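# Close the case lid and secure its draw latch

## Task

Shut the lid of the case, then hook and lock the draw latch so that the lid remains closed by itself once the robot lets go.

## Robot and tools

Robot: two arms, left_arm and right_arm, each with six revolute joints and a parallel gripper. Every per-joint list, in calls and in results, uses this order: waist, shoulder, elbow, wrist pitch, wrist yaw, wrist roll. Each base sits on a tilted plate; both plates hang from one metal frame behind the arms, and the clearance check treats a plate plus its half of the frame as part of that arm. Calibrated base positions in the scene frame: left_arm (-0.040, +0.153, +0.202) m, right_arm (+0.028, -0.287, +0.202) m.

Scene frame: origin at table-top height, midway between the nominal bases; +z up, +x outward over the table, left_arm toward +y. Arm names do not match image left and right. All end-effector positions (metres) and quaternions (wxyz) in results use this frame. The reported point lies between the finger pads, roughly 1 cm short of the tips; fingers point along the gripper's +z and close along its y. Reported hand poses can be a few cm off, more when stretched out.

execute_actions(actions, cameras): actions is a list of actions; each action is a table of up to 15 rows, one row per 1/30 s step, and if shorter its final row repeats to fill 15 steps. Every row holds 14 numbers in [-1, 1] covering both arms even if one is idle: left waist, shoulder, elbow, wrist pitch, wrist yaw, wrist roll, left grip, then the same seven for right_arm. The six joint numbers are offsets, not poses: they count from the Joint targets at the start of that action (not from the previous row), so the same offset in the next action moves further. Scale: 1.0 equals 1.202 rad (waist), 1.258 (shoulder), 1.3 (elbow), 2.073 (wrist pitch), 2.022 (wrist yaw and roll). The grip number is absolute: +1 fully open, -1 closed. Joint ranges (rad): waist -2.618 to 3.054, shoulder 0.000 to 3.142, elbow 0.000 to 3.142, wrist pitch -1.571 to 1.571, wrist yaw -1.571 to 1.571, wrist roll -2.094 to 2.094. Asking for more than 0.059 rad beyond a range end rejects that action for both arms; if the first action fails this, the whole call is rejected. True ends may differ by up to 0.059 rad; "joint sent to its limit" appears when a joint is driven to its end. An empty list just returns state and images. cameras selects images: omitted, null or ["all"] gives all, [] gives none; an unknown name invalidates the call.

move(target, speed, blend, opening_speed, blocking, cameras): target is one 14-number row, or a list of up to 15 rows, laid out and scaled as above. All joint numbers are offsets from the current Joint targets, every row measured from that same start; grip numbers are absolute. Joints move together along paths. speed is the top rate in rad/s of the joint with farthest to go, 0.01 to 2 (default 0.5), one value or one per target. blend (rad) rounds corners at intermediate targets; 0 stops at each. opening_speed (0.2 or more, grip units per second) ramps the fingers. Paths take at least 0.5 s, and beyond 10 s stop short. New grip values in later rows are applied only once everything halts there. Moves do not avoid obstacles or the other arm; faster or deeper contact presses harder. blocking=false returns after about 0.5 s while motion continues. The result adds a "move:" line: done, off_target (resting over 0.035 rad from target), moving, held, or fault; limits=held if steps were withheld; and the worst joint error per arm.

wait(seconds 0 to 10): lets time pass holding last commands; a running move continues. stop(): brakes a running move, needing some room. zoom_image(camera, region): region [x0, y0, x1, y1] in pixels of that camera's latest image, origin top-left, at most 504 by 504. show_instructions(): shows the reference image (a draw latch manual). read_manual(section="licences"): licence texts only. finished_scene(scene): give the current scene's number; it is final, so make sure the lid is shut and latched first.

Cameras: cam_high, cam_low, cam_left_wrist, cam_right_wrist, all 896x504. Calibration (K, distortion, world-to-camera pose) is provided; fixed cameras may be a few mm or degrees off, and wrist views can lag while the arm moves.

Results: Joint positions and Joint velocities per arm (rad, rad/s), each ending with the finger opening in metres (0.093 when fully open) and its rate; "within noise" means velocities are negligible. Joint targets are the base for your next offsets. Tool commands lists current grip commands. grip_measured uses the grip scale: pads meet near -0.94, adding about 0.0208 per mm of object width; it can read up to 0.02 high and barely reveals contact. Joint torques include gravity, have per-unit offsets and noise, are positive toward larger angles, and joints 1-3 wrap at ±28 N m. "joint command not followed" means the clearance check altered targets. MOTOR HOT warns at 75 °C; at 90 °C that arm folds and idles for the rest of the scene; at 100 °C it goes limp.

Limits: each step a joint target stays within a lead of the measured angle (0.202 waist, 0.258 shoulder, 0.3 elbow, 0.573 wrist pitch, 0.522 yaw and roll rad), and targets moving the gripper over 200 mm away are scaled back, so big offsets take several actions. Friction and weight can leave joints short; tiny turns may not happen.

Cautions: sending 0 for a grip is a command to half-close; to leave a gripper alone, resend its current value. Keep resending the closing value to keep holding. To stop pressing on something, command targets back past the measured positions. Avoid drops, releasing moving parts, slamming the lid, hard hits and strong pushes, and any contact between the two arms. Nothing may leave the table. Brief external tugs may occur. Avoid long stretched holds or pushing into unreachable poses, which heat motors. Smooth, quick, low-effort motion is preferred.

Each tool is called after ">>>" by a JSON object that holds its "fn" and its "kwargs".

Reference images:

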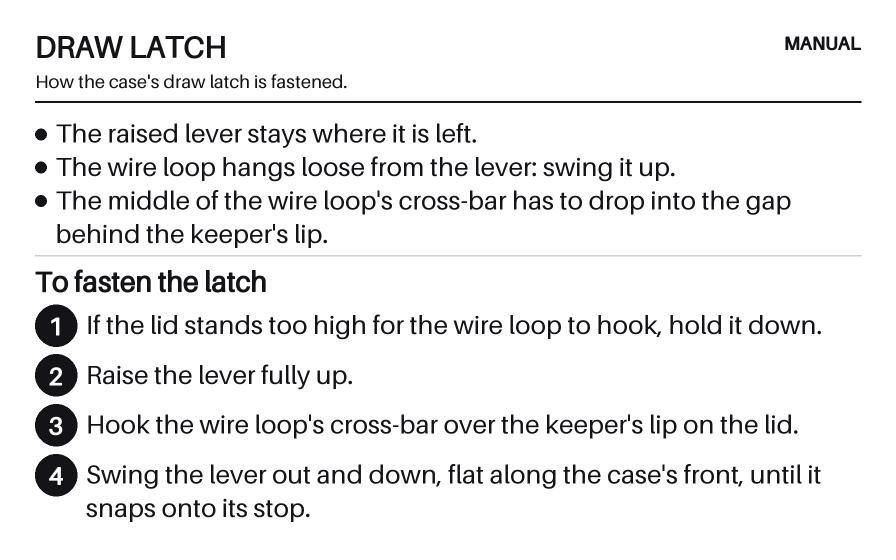

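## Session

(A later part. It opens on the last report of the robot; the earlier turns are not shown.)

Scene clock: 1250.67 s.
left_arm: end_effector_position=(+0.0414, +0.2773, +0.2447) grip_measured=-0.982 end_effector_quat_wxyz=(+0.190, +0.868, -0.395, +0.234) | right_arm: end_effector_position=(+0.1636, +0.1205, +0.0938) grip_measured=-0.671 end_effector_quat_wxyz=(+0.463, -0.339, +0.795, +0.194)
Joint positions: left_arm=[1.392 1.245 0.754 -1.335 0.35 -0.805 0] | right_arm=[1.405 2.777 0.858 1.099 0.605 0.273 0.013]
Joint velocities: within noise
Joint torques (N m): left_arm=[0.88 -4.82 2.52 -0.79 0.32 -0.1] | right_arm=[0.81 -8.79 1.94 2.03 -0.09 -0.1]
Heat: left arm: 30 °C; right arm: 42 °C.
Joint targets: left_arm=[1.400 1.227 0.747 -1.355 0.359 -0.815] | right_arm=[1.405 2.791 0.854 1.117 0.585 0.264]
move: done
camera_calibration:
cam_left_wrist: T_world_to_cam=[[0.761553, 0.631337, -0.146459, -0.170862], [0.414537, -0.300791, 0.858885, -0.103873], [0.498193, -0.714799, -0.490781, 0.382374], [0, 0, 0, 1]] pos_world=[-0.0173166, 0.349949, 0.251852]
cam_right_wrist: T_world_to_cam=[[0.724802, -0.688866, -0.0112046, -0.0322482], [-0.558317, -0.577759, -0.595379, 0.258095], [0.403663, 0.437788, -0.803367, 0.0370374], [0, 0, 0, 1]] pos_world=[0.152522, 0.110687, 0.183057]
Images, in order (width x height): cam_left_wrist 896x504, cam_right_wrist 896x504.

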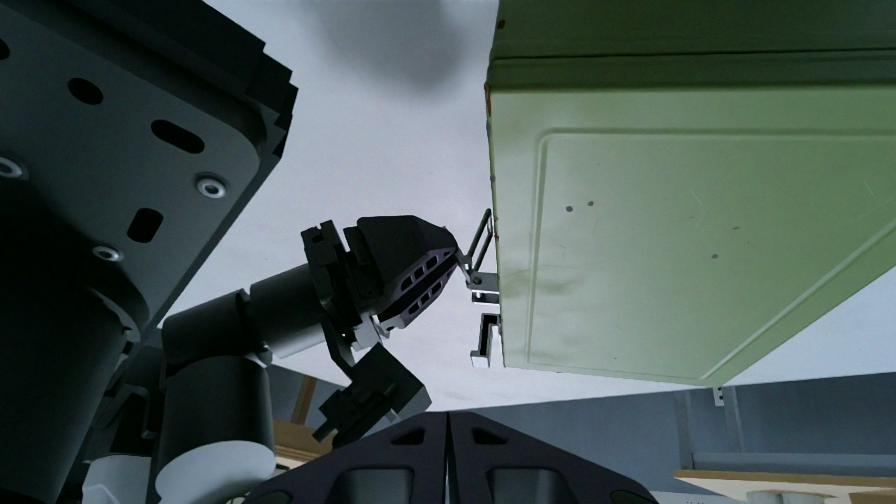

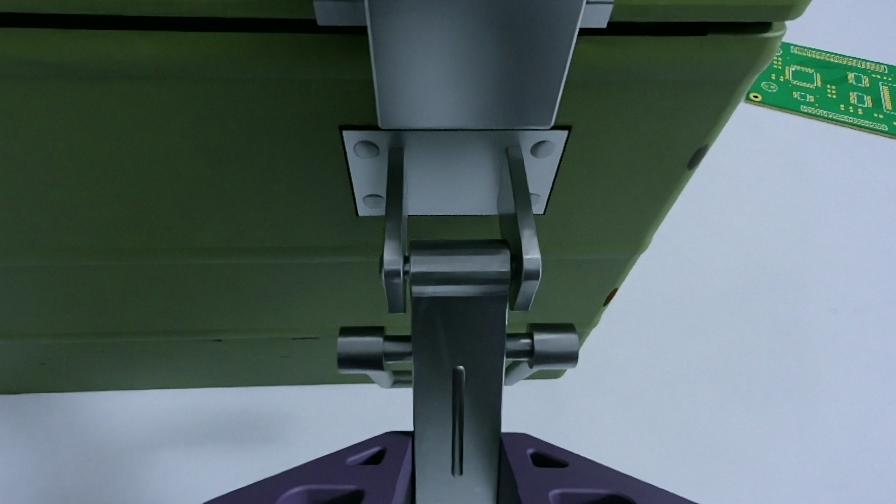

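>>> {"fn": "move", "kwargs": {"target": [[0,0,0,0,0,0,-1, 0.0241,-0.097,-0.0592,-0.0294,0.0094,0.0129,-0.68],[0,0,0,0,0,0,-1, 0.0316,-0.1677,-0.0808,-0.0608,0.0124,0.0178,-0.68],[0,0,0,0,0,0,-1, 0.0212,-0.225,-0.0708,-0.0984,0.0084,0.0104,-0.68]], "speed": 0.12, "blend": 0.02, "cameras": ["cam_left_wrist","cam_right_wrist"]}}

>>> {"fn": "zoom_image", "kwargs": {"camera": "cam_left_wrist", "region": [340, 190, 540, 390]}}

Scene clock: 1277.03 s.
left_arm: end_effector_position=(+0.0414, +0.2773, +0.2447) grip_measured=-0.982 end_effector_quat_wxyz=(+0.190, +0.868, -0.395, +0.234) | right_arm: end_effector_position=(+0.1522, +0.1074, +0.1300) grip_measured=-0.672 end_effector_quat_wxyz=(+0.439, -0.368, +0.800, +0.179)
Joint positions: left_arm=[1.392 1.245 0.754 -1.335 0.35 -0.805 0] | right_arm=[1.433 2.556 0.76 0.893 0.589 0.289 0.013]
Joint velocities: within noise
Joint torques (N m): left_arm=[0.88 -4.82 2.55 -0.78 0.32 -0.1] | right_arm=[0.58 -13.7 3.03 1.93 0.23 -0.09]
Heat: left arm: 30 °C; right arm: 43 °C.
Joint targets: left_arm=[1.400 1.227 0.747 -1.355 0.359 -0.815] | right_arm=[1.431 2.508 0.762 0.913 0.602 0.285]
move: off_target (right_arm); right_arm: the shoulder is farthest, 0.048 rad from its target
camera_calibration:
cam_left_wrist: T_world_to_cam=[[0.761553, 0.631337, -0.146459, -0.170862], [0.414537, -0.300791, 0.858885, -0.103873], [0.498193, -0.714799, -0.490781, 0.382374], [0, 0, 0, 1]] pos_world=[-0.0173166, 0.349949, 0.251852]
cam_right_wrist: T_world_to_cam=[[0.75105, -0.659938, 0.0201637, -0.0438241], [-0.546413, -0.638414, -0.542089, 0.263482], [0.370618, 0.396118, -0.840079, 0.0907493], [0, 0, 0, 1]] pos_world=[0.14325, 0.103342, 0.219951]
Images, in order (width x height): cam_left_wrist 896x504, cam_right_wrist 896x504.

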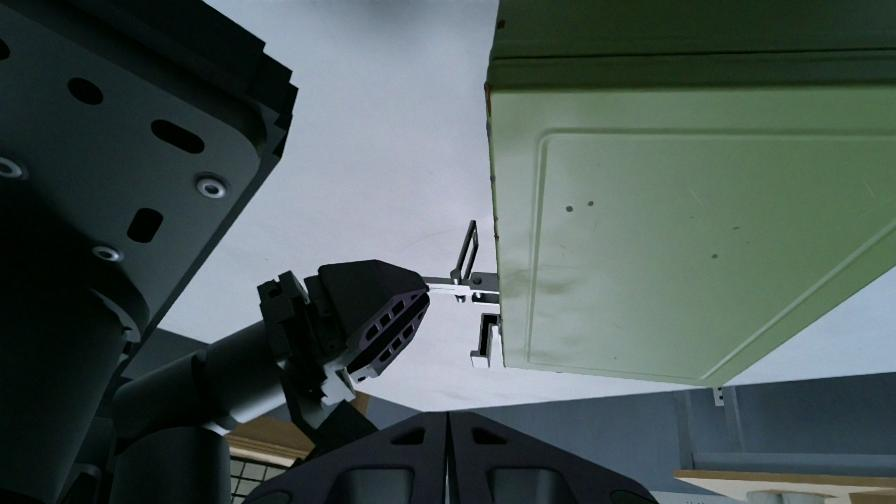

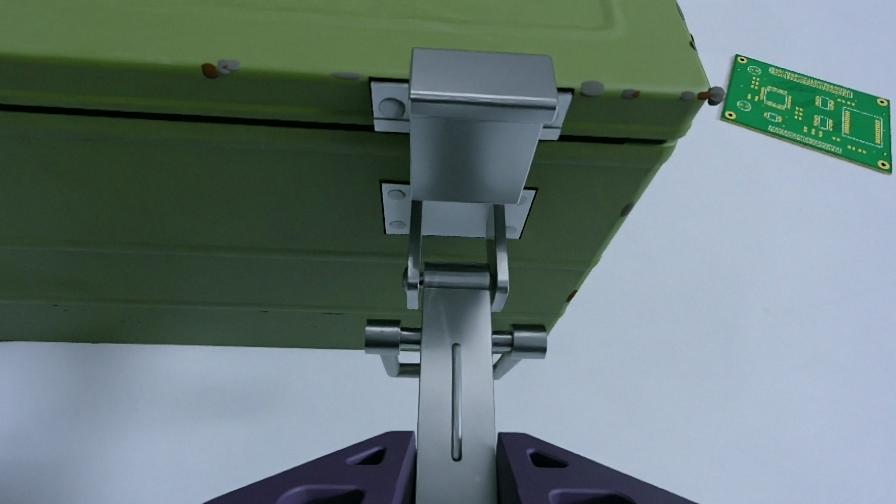

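Scaled by 2.520 from the camera's 896x504 image, which has a finer 1280x720 frame.

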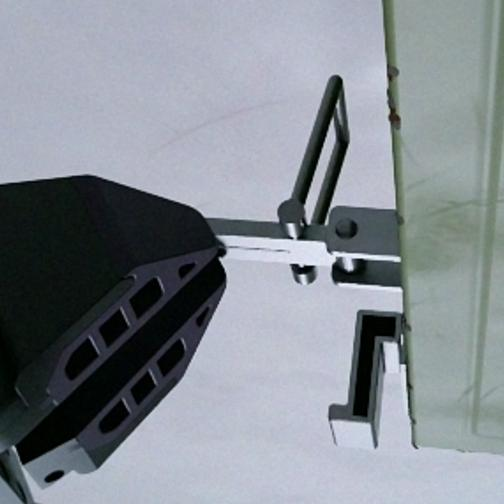

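>>> {"fn": "move", "kwargs": {"target": [[0,0,0,0,0,0,-1, 0,-0.0358,0,0,0,0,-0.68],[0,0,0,0,0,0,-1, -0.02,-0.0564,0.03,-0.026,-0.0079,-0.0099,-0.68]], "speed": 0.12, "blend": 0.02, "cameras": ["cam_left_wrist","cam_right_wrist"]}}

>>> {"fn": "zoom_image", "kwargs": {"camera": "cam_left_wrist", "region": [340, 190, 540, 390]}}

Scene clock: 1291.53 s.
left_arm: end_effector_position=(+0.0414, +0.2773, +0.2447) grip_measured=-0.982 end_effector_quat_wxyz=(+0.190, +0.868, -0.395, +0.234) | right_arm: end_effector_position=(+0.1539, +0.1087, +0.1415) grip_measured=-0.671 end_effector_quat_wxyz=(+0.428, -0.379, +0.801, +0.176)
Joint positions: left_arm=[1.392 1.245 0.754 -1.335 0.35 -0.805 0] | right_arm=[1.422 2.489 0.762 0.803 0.562 0.278 0.013]
Joint velocities: within noise
Joint torques (N m): left_arm=[0.85 -4.83 2.52 -0.79 0.31 -0.1] | right_arm=[-0.58 -14.02 6.28 2.28 0.36 -0.12]
Heat: left arm: 30 °C; right arm: 44 °C.
Joint targets: left_arm=[1.400 1.227 0.747 -1.355 0.359 -0.815] | right_arm=[1.407 2.437 0.800 0.859 0.586 0.265]
move: off_target (right_arm); right_arm: the wrist pitch is farthest, 0.056 rad from its target
camera_calibration:
cam_left_wrist: T_world_to_cam=[[0.761553, 0.631337, -0.146459, -0.170862], [0.414537, -0.300791, 0.858885, -0.103873], [0.498193, -0.714799, -0.490781, 0.382374], [0, 0, 0, 1]] pos_world=[-0.0173166, 0.349949, 0.251852]
cam_right_wrist: T_world_to_cam=[[0.762675, -0.646309, 0.0247459, -0.0483279], [-0.542641, -0.660224, -0.519274, 0.270064], [0.351949, 0.382609, -0.85425, 0.105594], [0, 0, 0, 1]] pos_world=[0.146242, 0.106667, 0.231636]
Images, in order (width x height): cam_left_wrist 896x504, cam_right_wrist 896x504.

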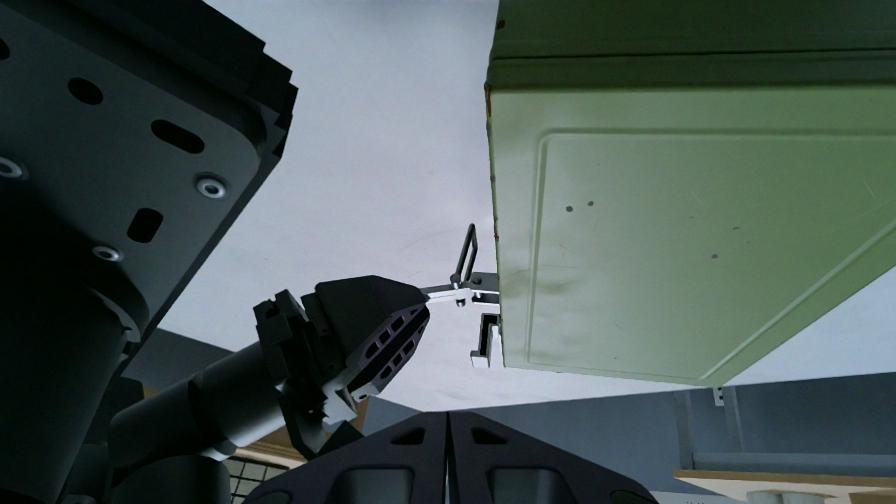

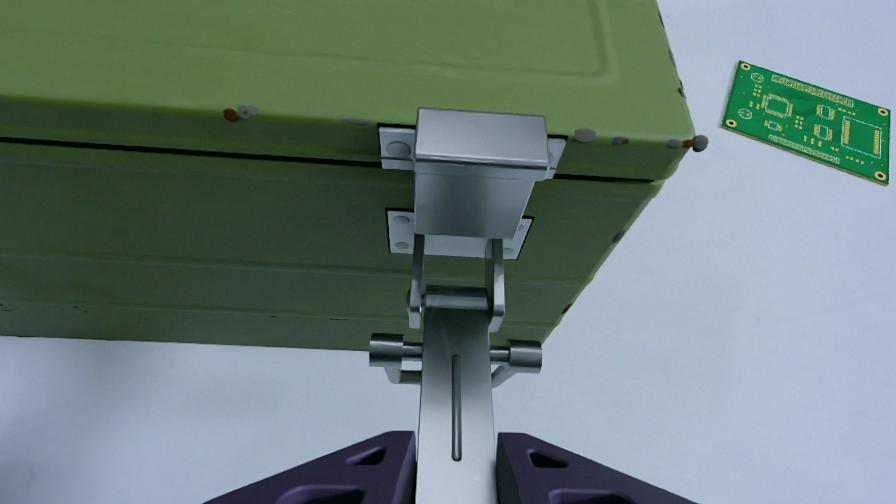

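Scaled by 2.520 from the camera's 896x504 image, which has a finer 1280x720 frame.

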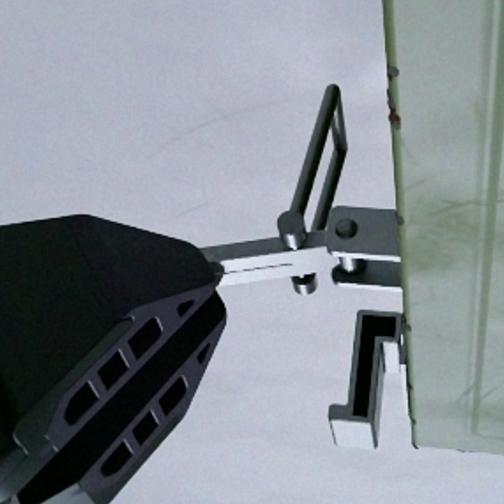

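>>> {"fn": "move", "kwargs": {"target": [[0,0,0,0,0,0,-1, 0,0,0,0,0,0,-0.625],[0,0,0,0,0,0,-1, -0.0141,0,0.0238,-0.0111,-0.0059,-0.0074,-0.625]], "speed": 0.12, "cameras": ["cam_left_wrist","cam_right_wrist"]}}

>>> {"fn": "zoom_image", "kwargs": {"camera": "cam_left_wrist", "region": [340, 190, 540, 390]}}

Scene clock: 1299.20 s.
left_arm: end_effector_position=(+0.0414, +0.2773, +0.2447) grip_measured=-0.982 end_effector_quat_wxyz=(+0.190, +0.868, -0.395, +0.234) | right_arm: end_effector_position=(+0.1585, +0.1097, +0.1425) grip_measured=-0.624 end_effector_quat_wxyz=(+0.426, -0.383, +0.802, +0.167)
Joint positions: left_arm=[1.392 1.245 0.754 -1.335 0.35 -0.805 0] | right_arm=[1.41 2.48 0.777 0.77 0.562 0.262 0.015]
Joint velocities: within noise
Joint torques (N m): left_arm=[0.81 -4.86 2.56 -0.78 0.32 -0.09] | right_arm=[-1.17 -13.38 7.87 2.3 0.27 -0.11]
Heat: left arm: 30 °C; right arm: 45 °C.
Joint targets: left_arm=[1.400 1.227 0.747 -1.355 0.359 -0.815] | right_arm=[1.390 2.437 0.831 0.836 0.574 0.250]
move: off_target (right_arm); right_arm: the wrist pitch is farthest, 0.066 rad from its target
camera_calibration:
cam_left_wrist: T_world_to_cam=[[0.761553, 0.631337, -0.146459, -0.170862], [0.414537, -0.300791, 0.858885, -0.103873], [0.498193, -0.714799, -0.490781, 0.382374], [0, 0, 0, 1]] pos_world=[-0.0173166, 0.349949, 0.251852]
cam_right_wrist: T_world_to_cam=[[0.761714, -0.646583, 0.041498, -0.0534339], [-0.540643, -0.669594, -0.509263, 0.273042], [0.357068, 0.365477, -0.85961, 0.106298], [0, 0, 0, 1]] pos_world=[0.150364, 0.109428, 0.232643]
Images, in order (width x height): cam_left_wrist 896x504, cam_right_wrist 896x504.

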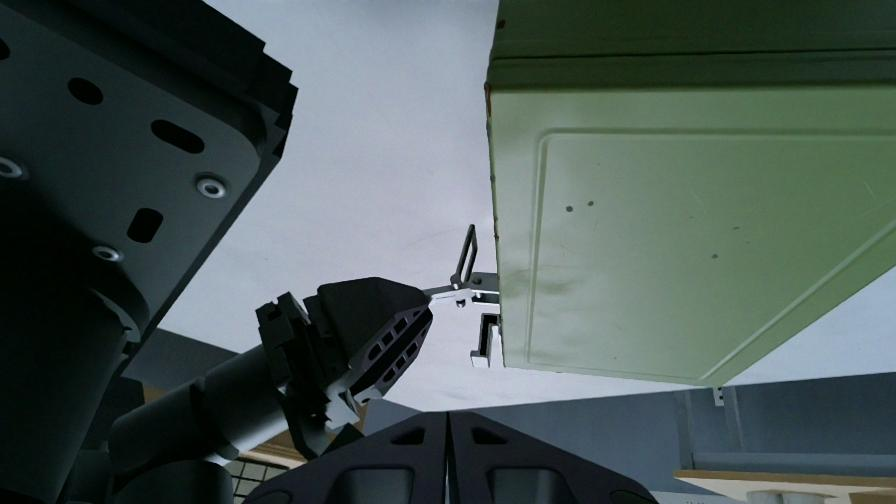

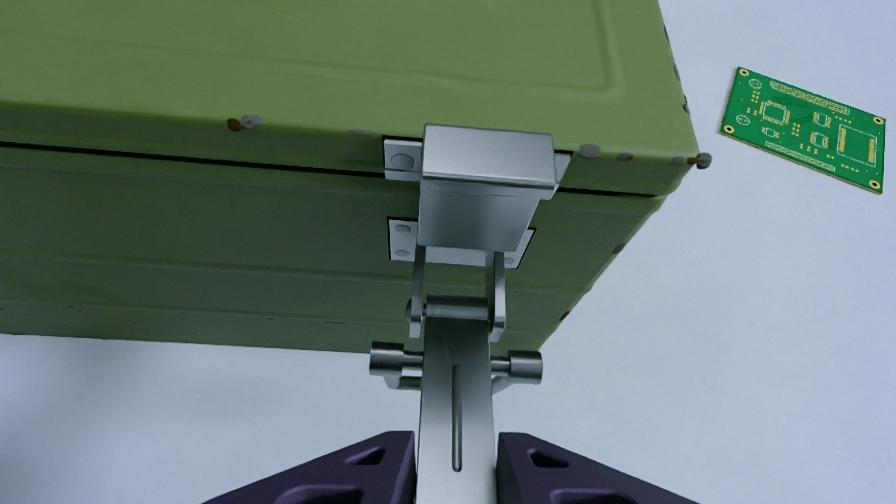

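Scaled by 2.520 from the camera's 896x504 image, which has a finer 1280x720 frame.

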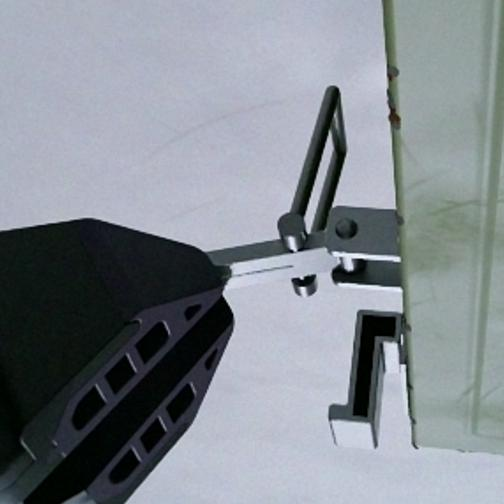

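>>> {"fn": "wait", "kwargs": {"seconds": 0.1}}

>>> {"fn": "zoom_image", "kwargs": {"camera": "cam_left_wrist", "region": [340, 190, 540, 390]}}

Scene clock: 1322.93 s.
left_arm: end_effector_position=(+0.0414, +0.2773, +0.2447) grip_measured=-0.982 end_effector_quat_wxyz=(+0.190, +0.868, -0.395, +0.234) | right_arm: end_effector_position=(+0.1586, +0.1099, +0.1426) grip_measured=-0.624 end_effector_quat_wxyz=(+0.427, -0.383, +0.802, +0.167)
Joint positions: left_arm=[1.392 1.245 0.754 -1.335 0.35 -0.805 0] | right_arm=[1.41 2.48 0.778 0.77 0.562 0.262 0.015]
Joint velocities: within noise
Joint torques (N m): left_arm=[0.81 -4.82 2.52 -0.78 0.31 -0.1] | right_arm=[-0.95 -13.37 7.86 2.37 0.22 -0.14]
Heat: left arm: 31 °C; right arm: 52 °C.
Joint targets: left_arm=[1.400 1.227 0.747 -1.355 0.359 -0.815] | right_arm=[1.390 2.437 0.832 0.836 0.574 0.251]
Tool commands: left_gripper/opening=-1.0 right_gripper/opening=-0.625
wait: 0.10 s; at rest from the start
camera_calibration:
cam_left_wrist: T_world_to_cam=[[0.761553, 0.631337, -0.146459, -0.170862], [0.414537, -0.300791, 0.858885, -0.103873], [0.498193, -0.714799, -0.490781, 0.382374], [0, 0, 0, 1]] pos_world=[-0.0173166, 0.349949, 0.251852]
cam_right_wrist: T_world_to_cam=[[0.761825, -0.646446, 0.0415961, -0.0534118], [-0.540379, -0.669612, -0.509519, 0.273195], [0.35723, 0.365687, -0.859453, 0.10625], [0, 0, 0, 1]] pos_world=[0.150364, 0.109553, 0.232737]

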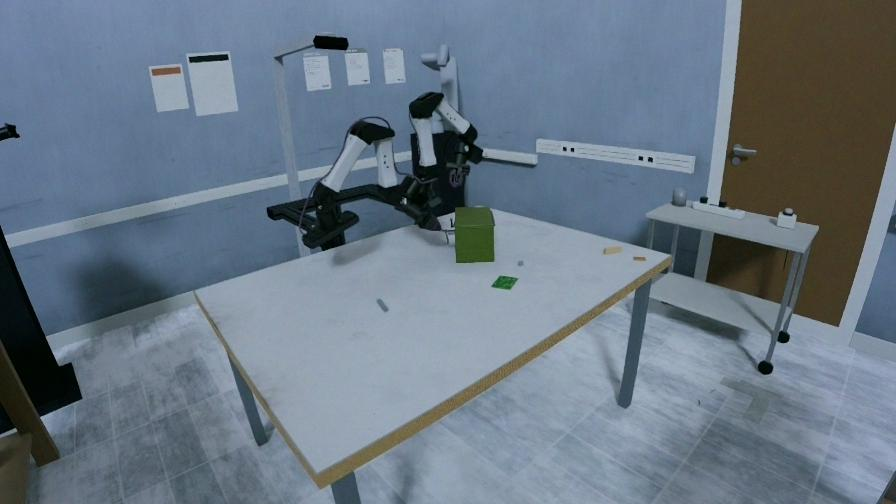

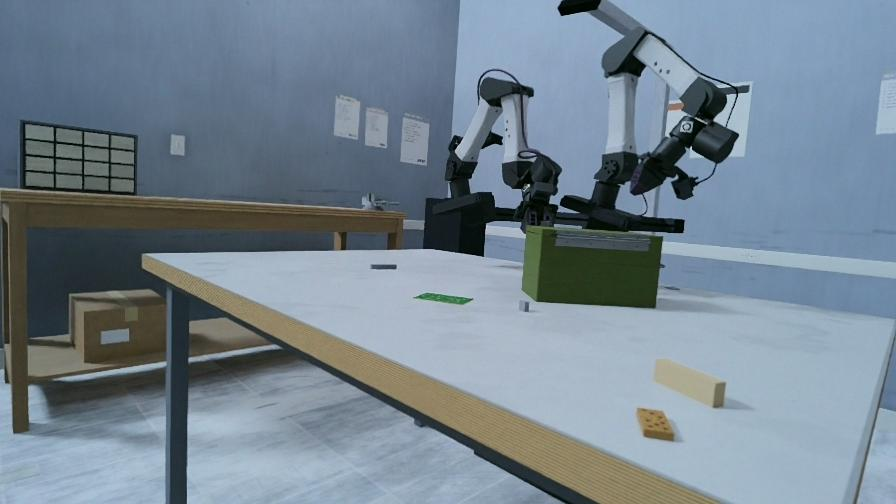

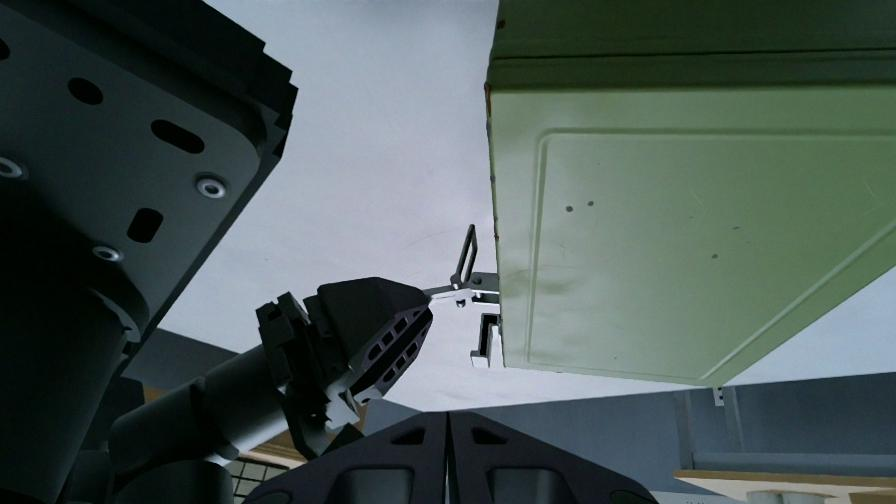

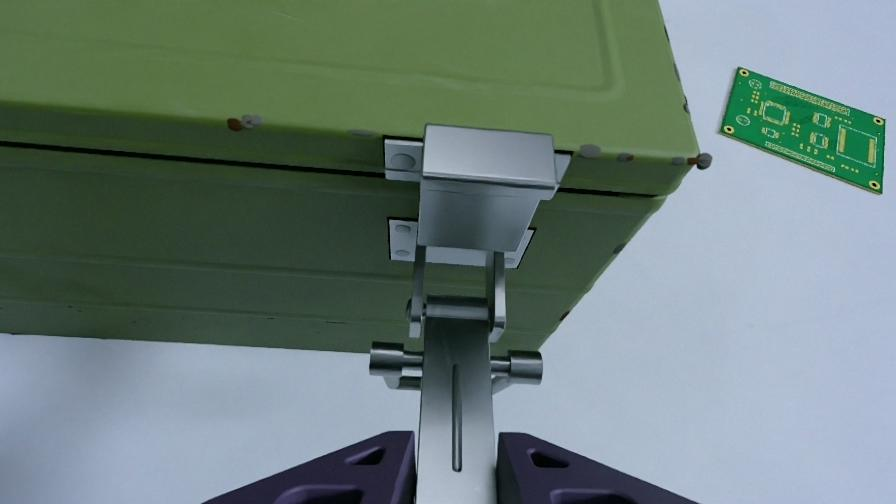

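Scaled by 2.520 from the camera's 896x504 image, which has a finer 1280x720 frame.

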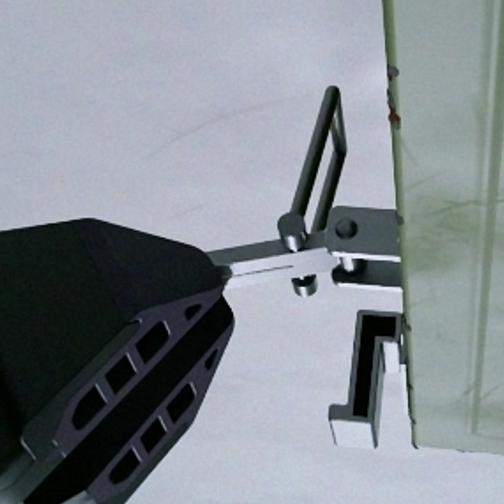

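>>> {"fn": "move", "kwargs": {"target": [0,0,0,0,0,0,-1,-0.005,-0.0795,0.0746,-0.2176,-0.044,0.0717,-0.615], "speed": 0.3, "cameras": ["cam_left_wrist","cam_right_wrist"]}}

>>> {"fn": "zoom_image", "kwargs": {"camera": "cam_left_wrist", "region": [340, 190, 540, 390]}}

Scene clock: 1383.57 s.
left_arm: end_effector_position=(+0.0414, +0.2773, +0.2447) grip_measured=-0.982 end_effector_quat_wxyz=(+0.190, +0.868, -0.395, +0.234) | right_arm: end_effector_position=(+0.1649, +0.1229, +0.1589) grip_measured=-0.615 end_effector_quat_wxyz=(+0.367, -0.360, +0.843, +0.160)
Joint positions: left_arm=[1.392 1.245 0.754 -1.335 0.35 -0.805 0] | right_arm=[1.38 2.385 0.913 0.415 0.504 0.386 0.016]
Joint velocities: within noise
Joint torques (N m): left_arm=[0.88 -4.82 2.52 -0.78 0.32 -0.1] | right_arm=[1.25 -14.09 5.71 1.31 -0.07 0.11]
Heat: left arm: 31 °C; right arm: 57 °C.
Joint targets: left_arm=[1.400 1.227 0.747 -1.355 0.359 -0.815] | right_arm=[1.384 2.337 0.928 0.385 0.485 0.395]
move: off_target (right_arm); right_arm: the shoulder is farthest, 0.048 rad from its target
camera_calibration:
cam_left_wrist: T_world_to_cam=[[0.761553, 0.631337, -0.146459, -0.170862], [0.414537, -0.300791, 0.858885, -0.103873], [0.498193, -0.714799, -0.490781, 0.382374], [0, 0, 0, 1]] pos_world=[-0.0173166, 0.349949, 0.251852]
cam_right_wrist: T_world_to_cam=[[0.727154, -0.68605, -0.0241339, -0.0294611], [-0.63653, -0.660669, -0.397928, 0.290707], [0.257054, 0.304717, -0.917099, 0.146408], [0, 0, 0, 1]] pos_world=[0.168832, 0.127236, 0.24924]
Images, in order (width x height): cam_left_wrist 896x504, cam_right_wrist 896x504.

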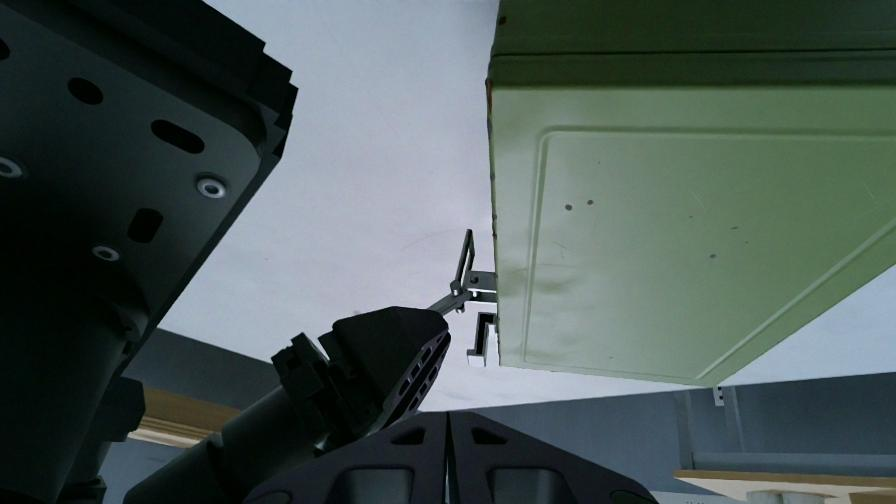

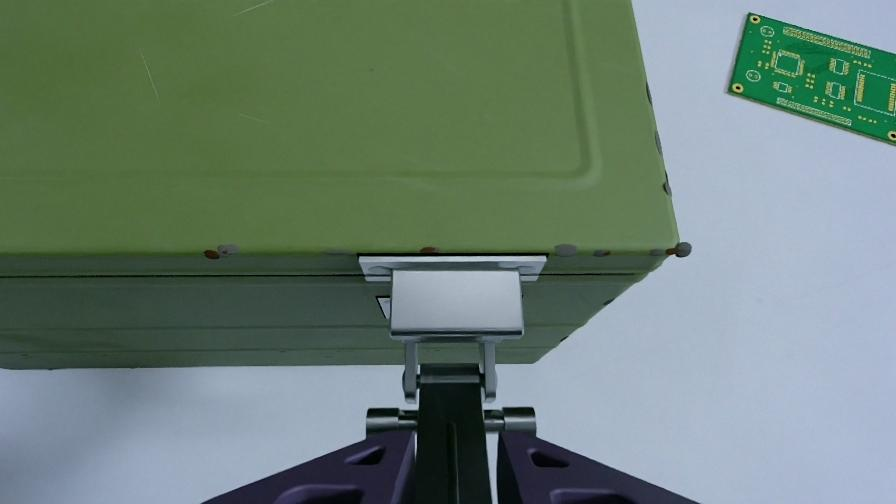

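Scaled by 2.520 from the camera's 896x504 image, which has a finer 1280x720 frame.

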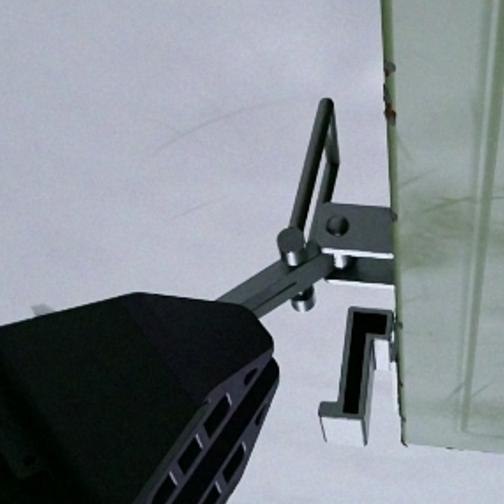

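>>> {"fn": "move", "kwargs": {"target": [[0,0,0,0,0,0,-1,0,0,0,0,0,0,-0.3],[0,0,0,0,0,0,-1,0.0948,0.0223,-0.2108,0.2098,0.0727,-0.009,-0.3]], "speed": 0.4, "opening_speed": 1, "cameras": ["cam_left_wrist","cam_right_wrist"]}}

>>> {"fn": "zoom_image", "kwargs": {"camera": "cam_left_wrist", "region": [340, 190, 540, 390]}}

>>> {"fn": "zoom_image", "kwargs": {"camera": "cam_right_wrist", "region": [300, 200, 600, 500]}}

Scene clock: 1436.70 s.
left_arm: end_effector_position=(+0.0414, +0.2773, +0.2447) grip_measured=-0.982 end_effector_quat_wxyz=(+0.190, +0.868, -0.395, +0.234) | right_arm: end_effector_position=(+0.1364, +0.0923, +0.1689) grip_measured=-0.302 end_effector_quat_wxyz=(+0.439, -0.347, +0.804, +0.199)
Joint positions: left_arm=[1.392 1.245 0.754 -1.335 0.35 -0.805 0] | right_arm=[1.492 2.372 0.661 0.801 0.619 0.385 0.031]
Joint velocities: within noise
Joint torques (N m): left_arm=[0.81 -4.83 2.55 -0.78 0.32 -0.1] | right_arm=[1.1 -9.09 2.99 1.96 0.27 -0.09]
Heat: left arm: 31 °C; right arm: 59 °C.
Joint targets: left_arm=[1.400 1.227 0.747 -1.355 0.359 -0.815] | right_arm=[1.498 2.365 0.655 0.819 0.632 0.377]
move: done
camera_calibration:
cam_left_wrist: T_world_to_cam=[[0.761553, 0.631337, -0.146459, -0.170862], [0.414537, -0.300791, 0.858885, -0.103873], [0.498193, -0.714799, -0.490781, 0.382374], [0, 0, 0, 1]] pos_world=[-0.0173166, 0.349949, 0.251852]
cam_right_wrist: T_world_to_cam=[[0.738487, -0.673472, -0.0327502, -0.0307182], [-0.572933, -0.60115, -0.557105, 0.269029], [0.355507, 0.430178, -0.829796, 0.13247], [0, 0, 0, 1]] pos_world=[0.129727, 0.0840534, 0.258794]
Images, in order (width x height): cam_left_wrist 896x504, cam_right_wrist 896x504.

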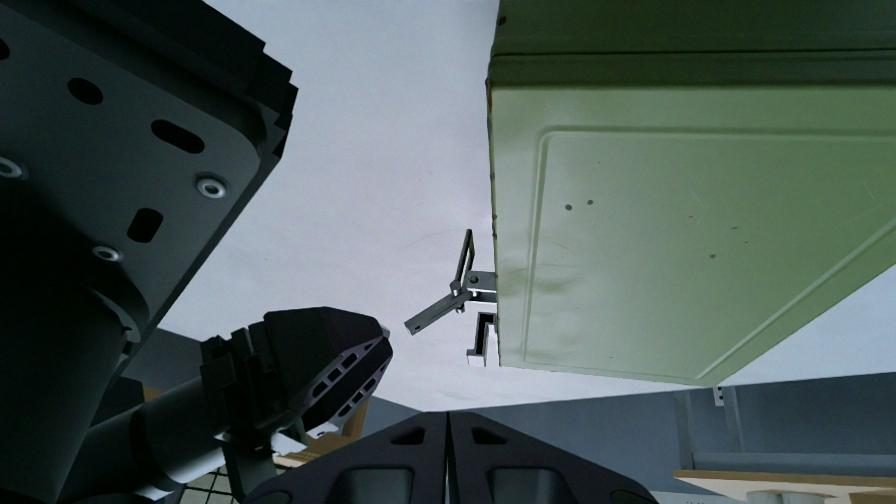

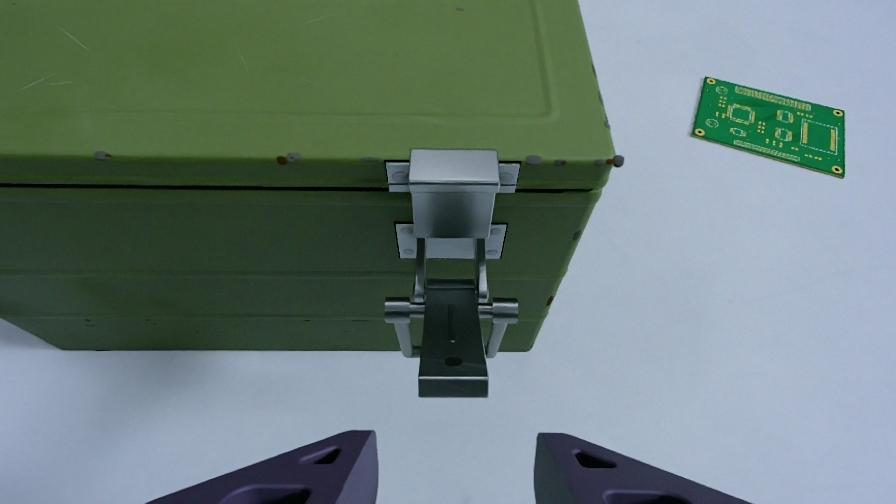

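Scaled by 2.520 from the camera's 896x504 image, which has a finer 1280x720 frame.

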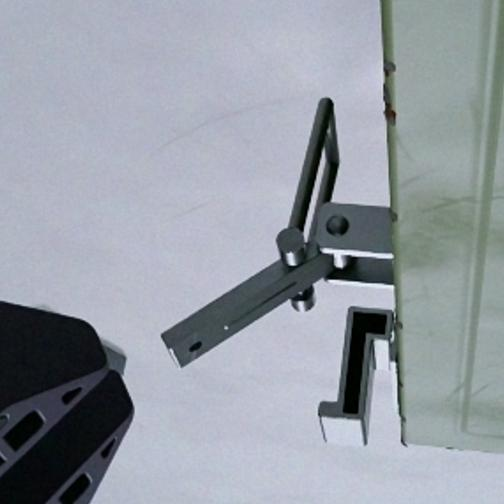

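Scaled by 1.680 from the camera's 896x504 image, which has a finer 1280x720 frame.

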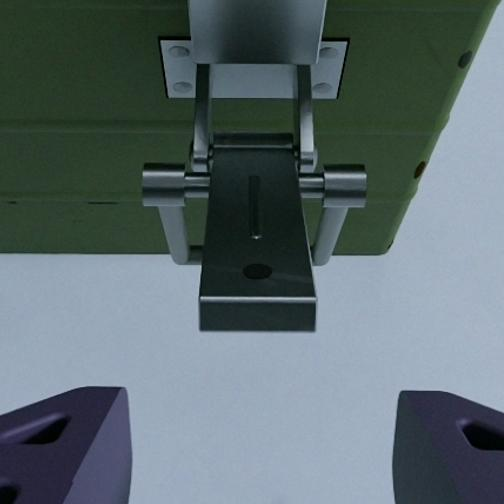

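>>> {"fn": "move", "kwargs": {"target": [0,0,0,0,0,0,-1,-0.0491,0.0835,0.0638,0.0232,-0.0178,-0.0272,-0.3], "speed": 0.3, "cameras": ["cam_left_wrist","cam_right_wrist"]}}

>>> {"fn": "zoom_image", "kwargs": {"camera": "cam_left_wrist", "region": [340, 190, 540, 390]}}

Scene clock: 1492.17 s.
left_arm: end_effector_position=(+0.0414, +0.2773, +0.2447) grip_measured=-0.982 end_effector_quat_wxyz=(+0.190, +0.868, -0.395, +0.234) | right_arm: end_effector_position=(+0.1525, +0.1027, +0.1549) grip_measured=-0.302 end_effector_quat_wxyz=(+0.445, -0.347, +0.804, +0.189)
Joint positions: left_arm=[1.392 1.245 0.754 -1.335 0.35 -0.805 0] | right_arm=[1.444 2.458 0.72 0.849 0.611 0.331 0.031]
Joint velocities: within noise
Joint torques (N m): left_arm=[0.85 -4.85 2.5 -0.77 0.31 -0.09] | right_arm=[0.09 -7.79 4.68 1.98 0.02 -0.11]
Heat: left arm: 31 °C; right arm: 47 °C.
Joint targets: left_arm=[1.400 1.227 0.747 -1.355 0.359 -0.815] | right_arm=[1.439 2.470 0.738 0.867 0.596 0.322]
move: done
camera_calibration:
cam_left_wrist: T_world_to_cam=[[0.761553, 0.631337, -0.146459, -0.170862], [0.414537, -0.300791, 0.858885, -0.103873], [0.498193, -0.714799, -0.490781, 0.382374], [0, 0, 0, 1]] pos_world=[-0.0173166, 0.349949, 0.251852]
cam_right_wrist: T_world_to_cam=[[0.730642, -0.682659, -0.0118007, -0.0371541], [-0.570251, -0.600646, -0.560391, 0.276743], [0.375468, 0.416175, -0.828144, 0.108763], [0, 0, 0, 1]] pos_world=[0.144122, 0.0955964, 0.244717]
Images, in order (width x height): cam_left_wrist 896x504, cam_right_wrist 896x504.

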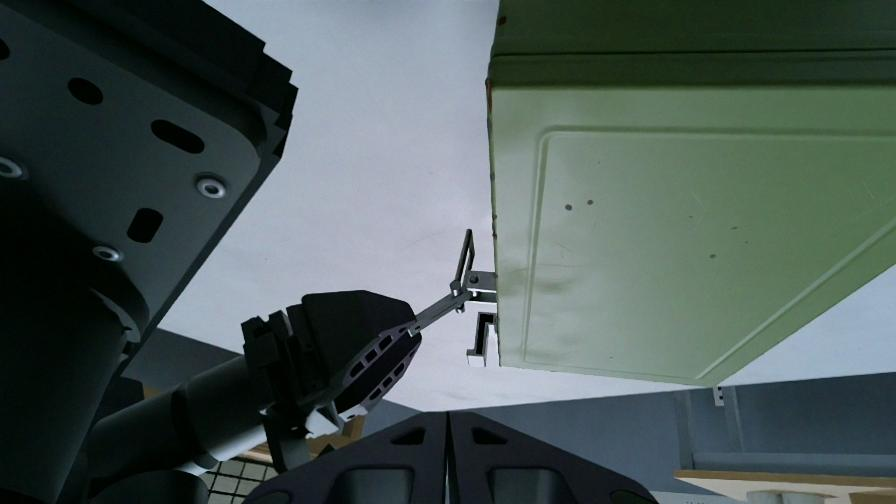

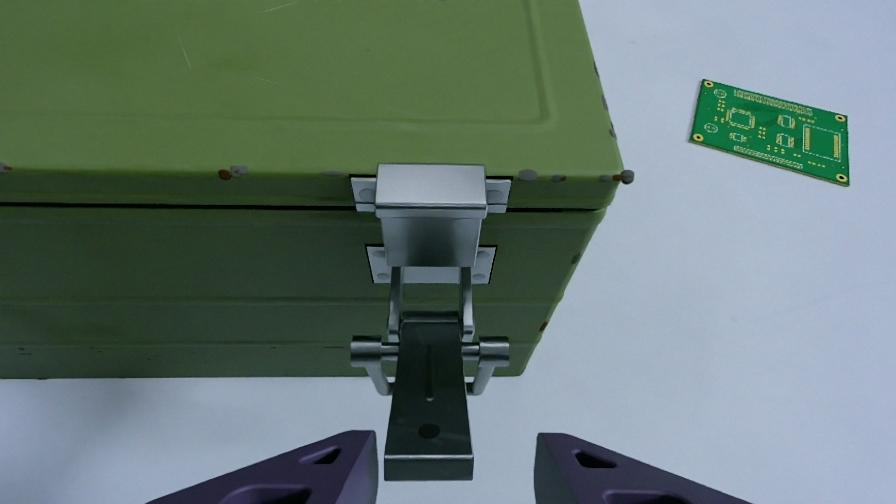

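Scaled by 2.520 from the camera's 896x504 image, which has a finer 1280x720 frame.

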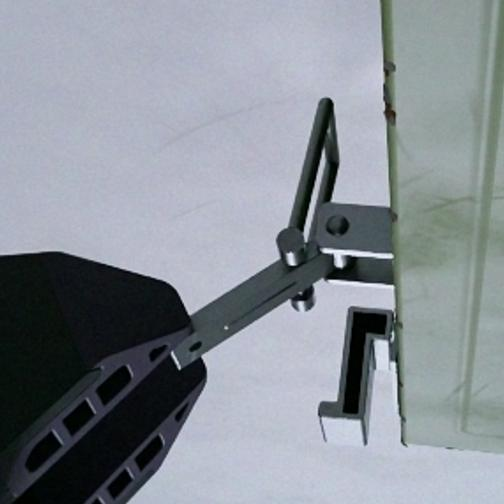

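>>> {"fn": "move", "kwargs": {"target": [[0,0,0,0,0,0,-1,0.01,0.0238,0.0131,0.0087,-0.007,0,-0.3],[0,0,0,0,0,0,-1,0.01,0.0238,0.0131,0.0087,-0.007,0,-0.66]], "speed": 0.3, "opening_speed": 0.6, "cameras": ["cam_left_wrist","cam_right_wrist"]}}

>>> {"fn": "zoom_image", "kwargs": {"camera": "cam_left_wrist", "region": [340, 190, 540, 390]}}

Scene clock: 1508.80 s.
left_arm: end_effector_position=(+0.0414, +0.2773, +0.2447) grip_measured=-0.982 end_effector_quat_wxyz=(+0.190, +0.868, -0.395, +0.234) | right_arm: end_effector_position=(+0.1505, +0.1082, +0.1497) grip_measured=-0.653 end_effector_quat_wxyz=(+0.443, -0.349, +0.802, +0.196)
Joint positions: left_arm=[1.392 1.245 0.754 -1.335 0.35 -0.805 0] | right_arm=[1.444 2.487 0.737 0.868 0.596 0.331 0.014]
Joint velocities: within noise
Joint torques (N m): left_arm=[0.85 -4.81 2.52 -0.78 0.31 -0.1] | right_arm=[1.25 -8.02 4.68 1.95 -0.01 -0.1]
Heat: left arm: 31 °C; right arm: 47 °C.
Joint targets: left_arm=[1.400 1.227 0.747 -1.355 0.359 -0.815] | right_arm=[1.451 2.500 0.755 0.886 0.582 0.322]
move: done
camera_calibration:
cam_left_wrist: T_world_to_cam=[[0.761553, 0.631337, -0.146459, -0.170862], [0.414537, -0.300791, 0.858885, -0.103873], [0.498193, -0.714799, -0.490781, 0.382374], [0, 0, 0, 1]] pos_world=[-0.0173166, 0.349949, 0.251852]
cam_right_wrist: T_world_to_cam=[[0.738313, -0.674076, -0.0227155, -0.0324846], [-0.567555, -0.60274, -0.560879, 0.275918], [0.364384, 0.426996, -0.827586, 0.103395], [0, 0, 0, 1]] pos_world=[0.142907, 0.10026, 0.239587]
Images, in order (width x height): cam_left_wrist 896x504, cam_right_wrist 896x504.

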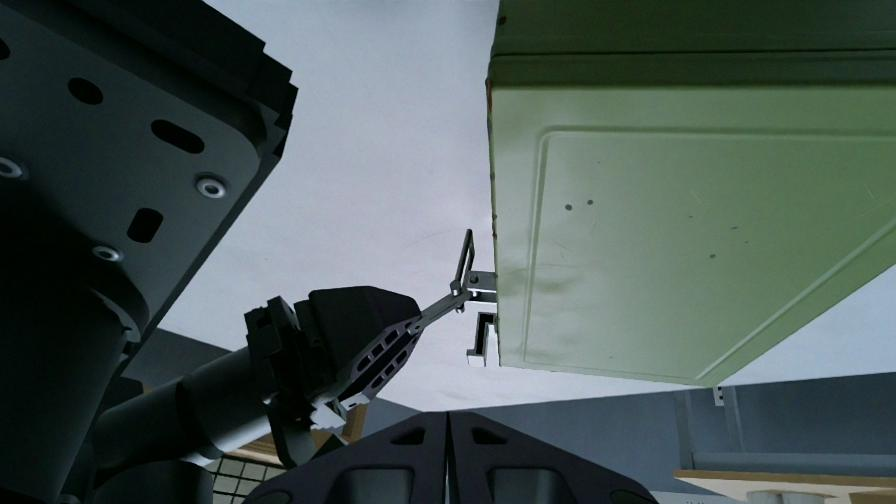

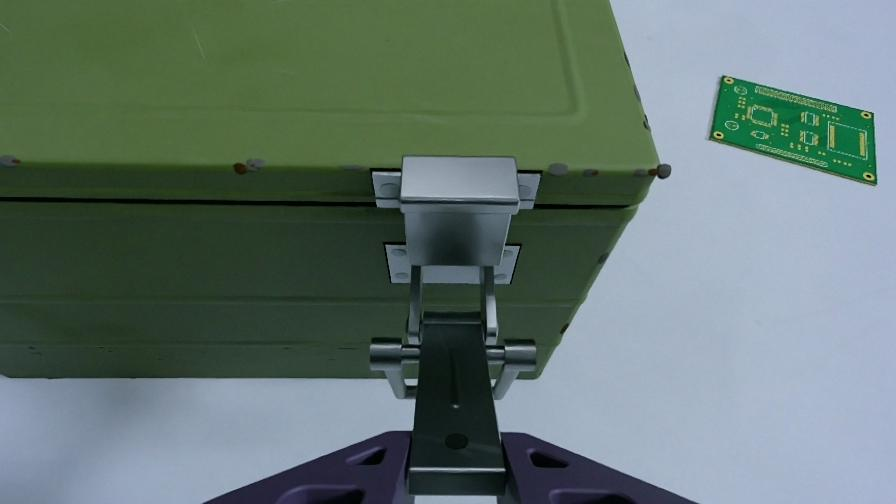

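Scaled by 2.520 from the camera's 896x504 image, which has a finer 1280x720 frame.

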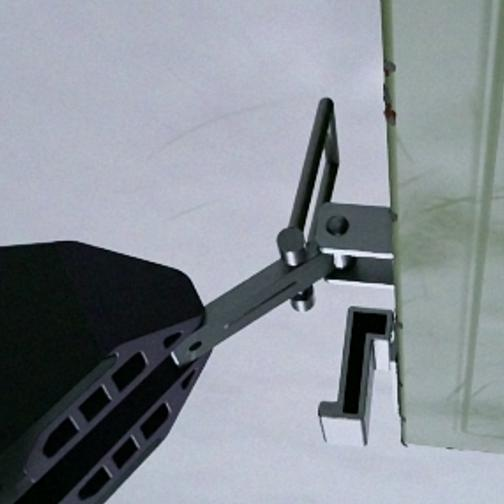

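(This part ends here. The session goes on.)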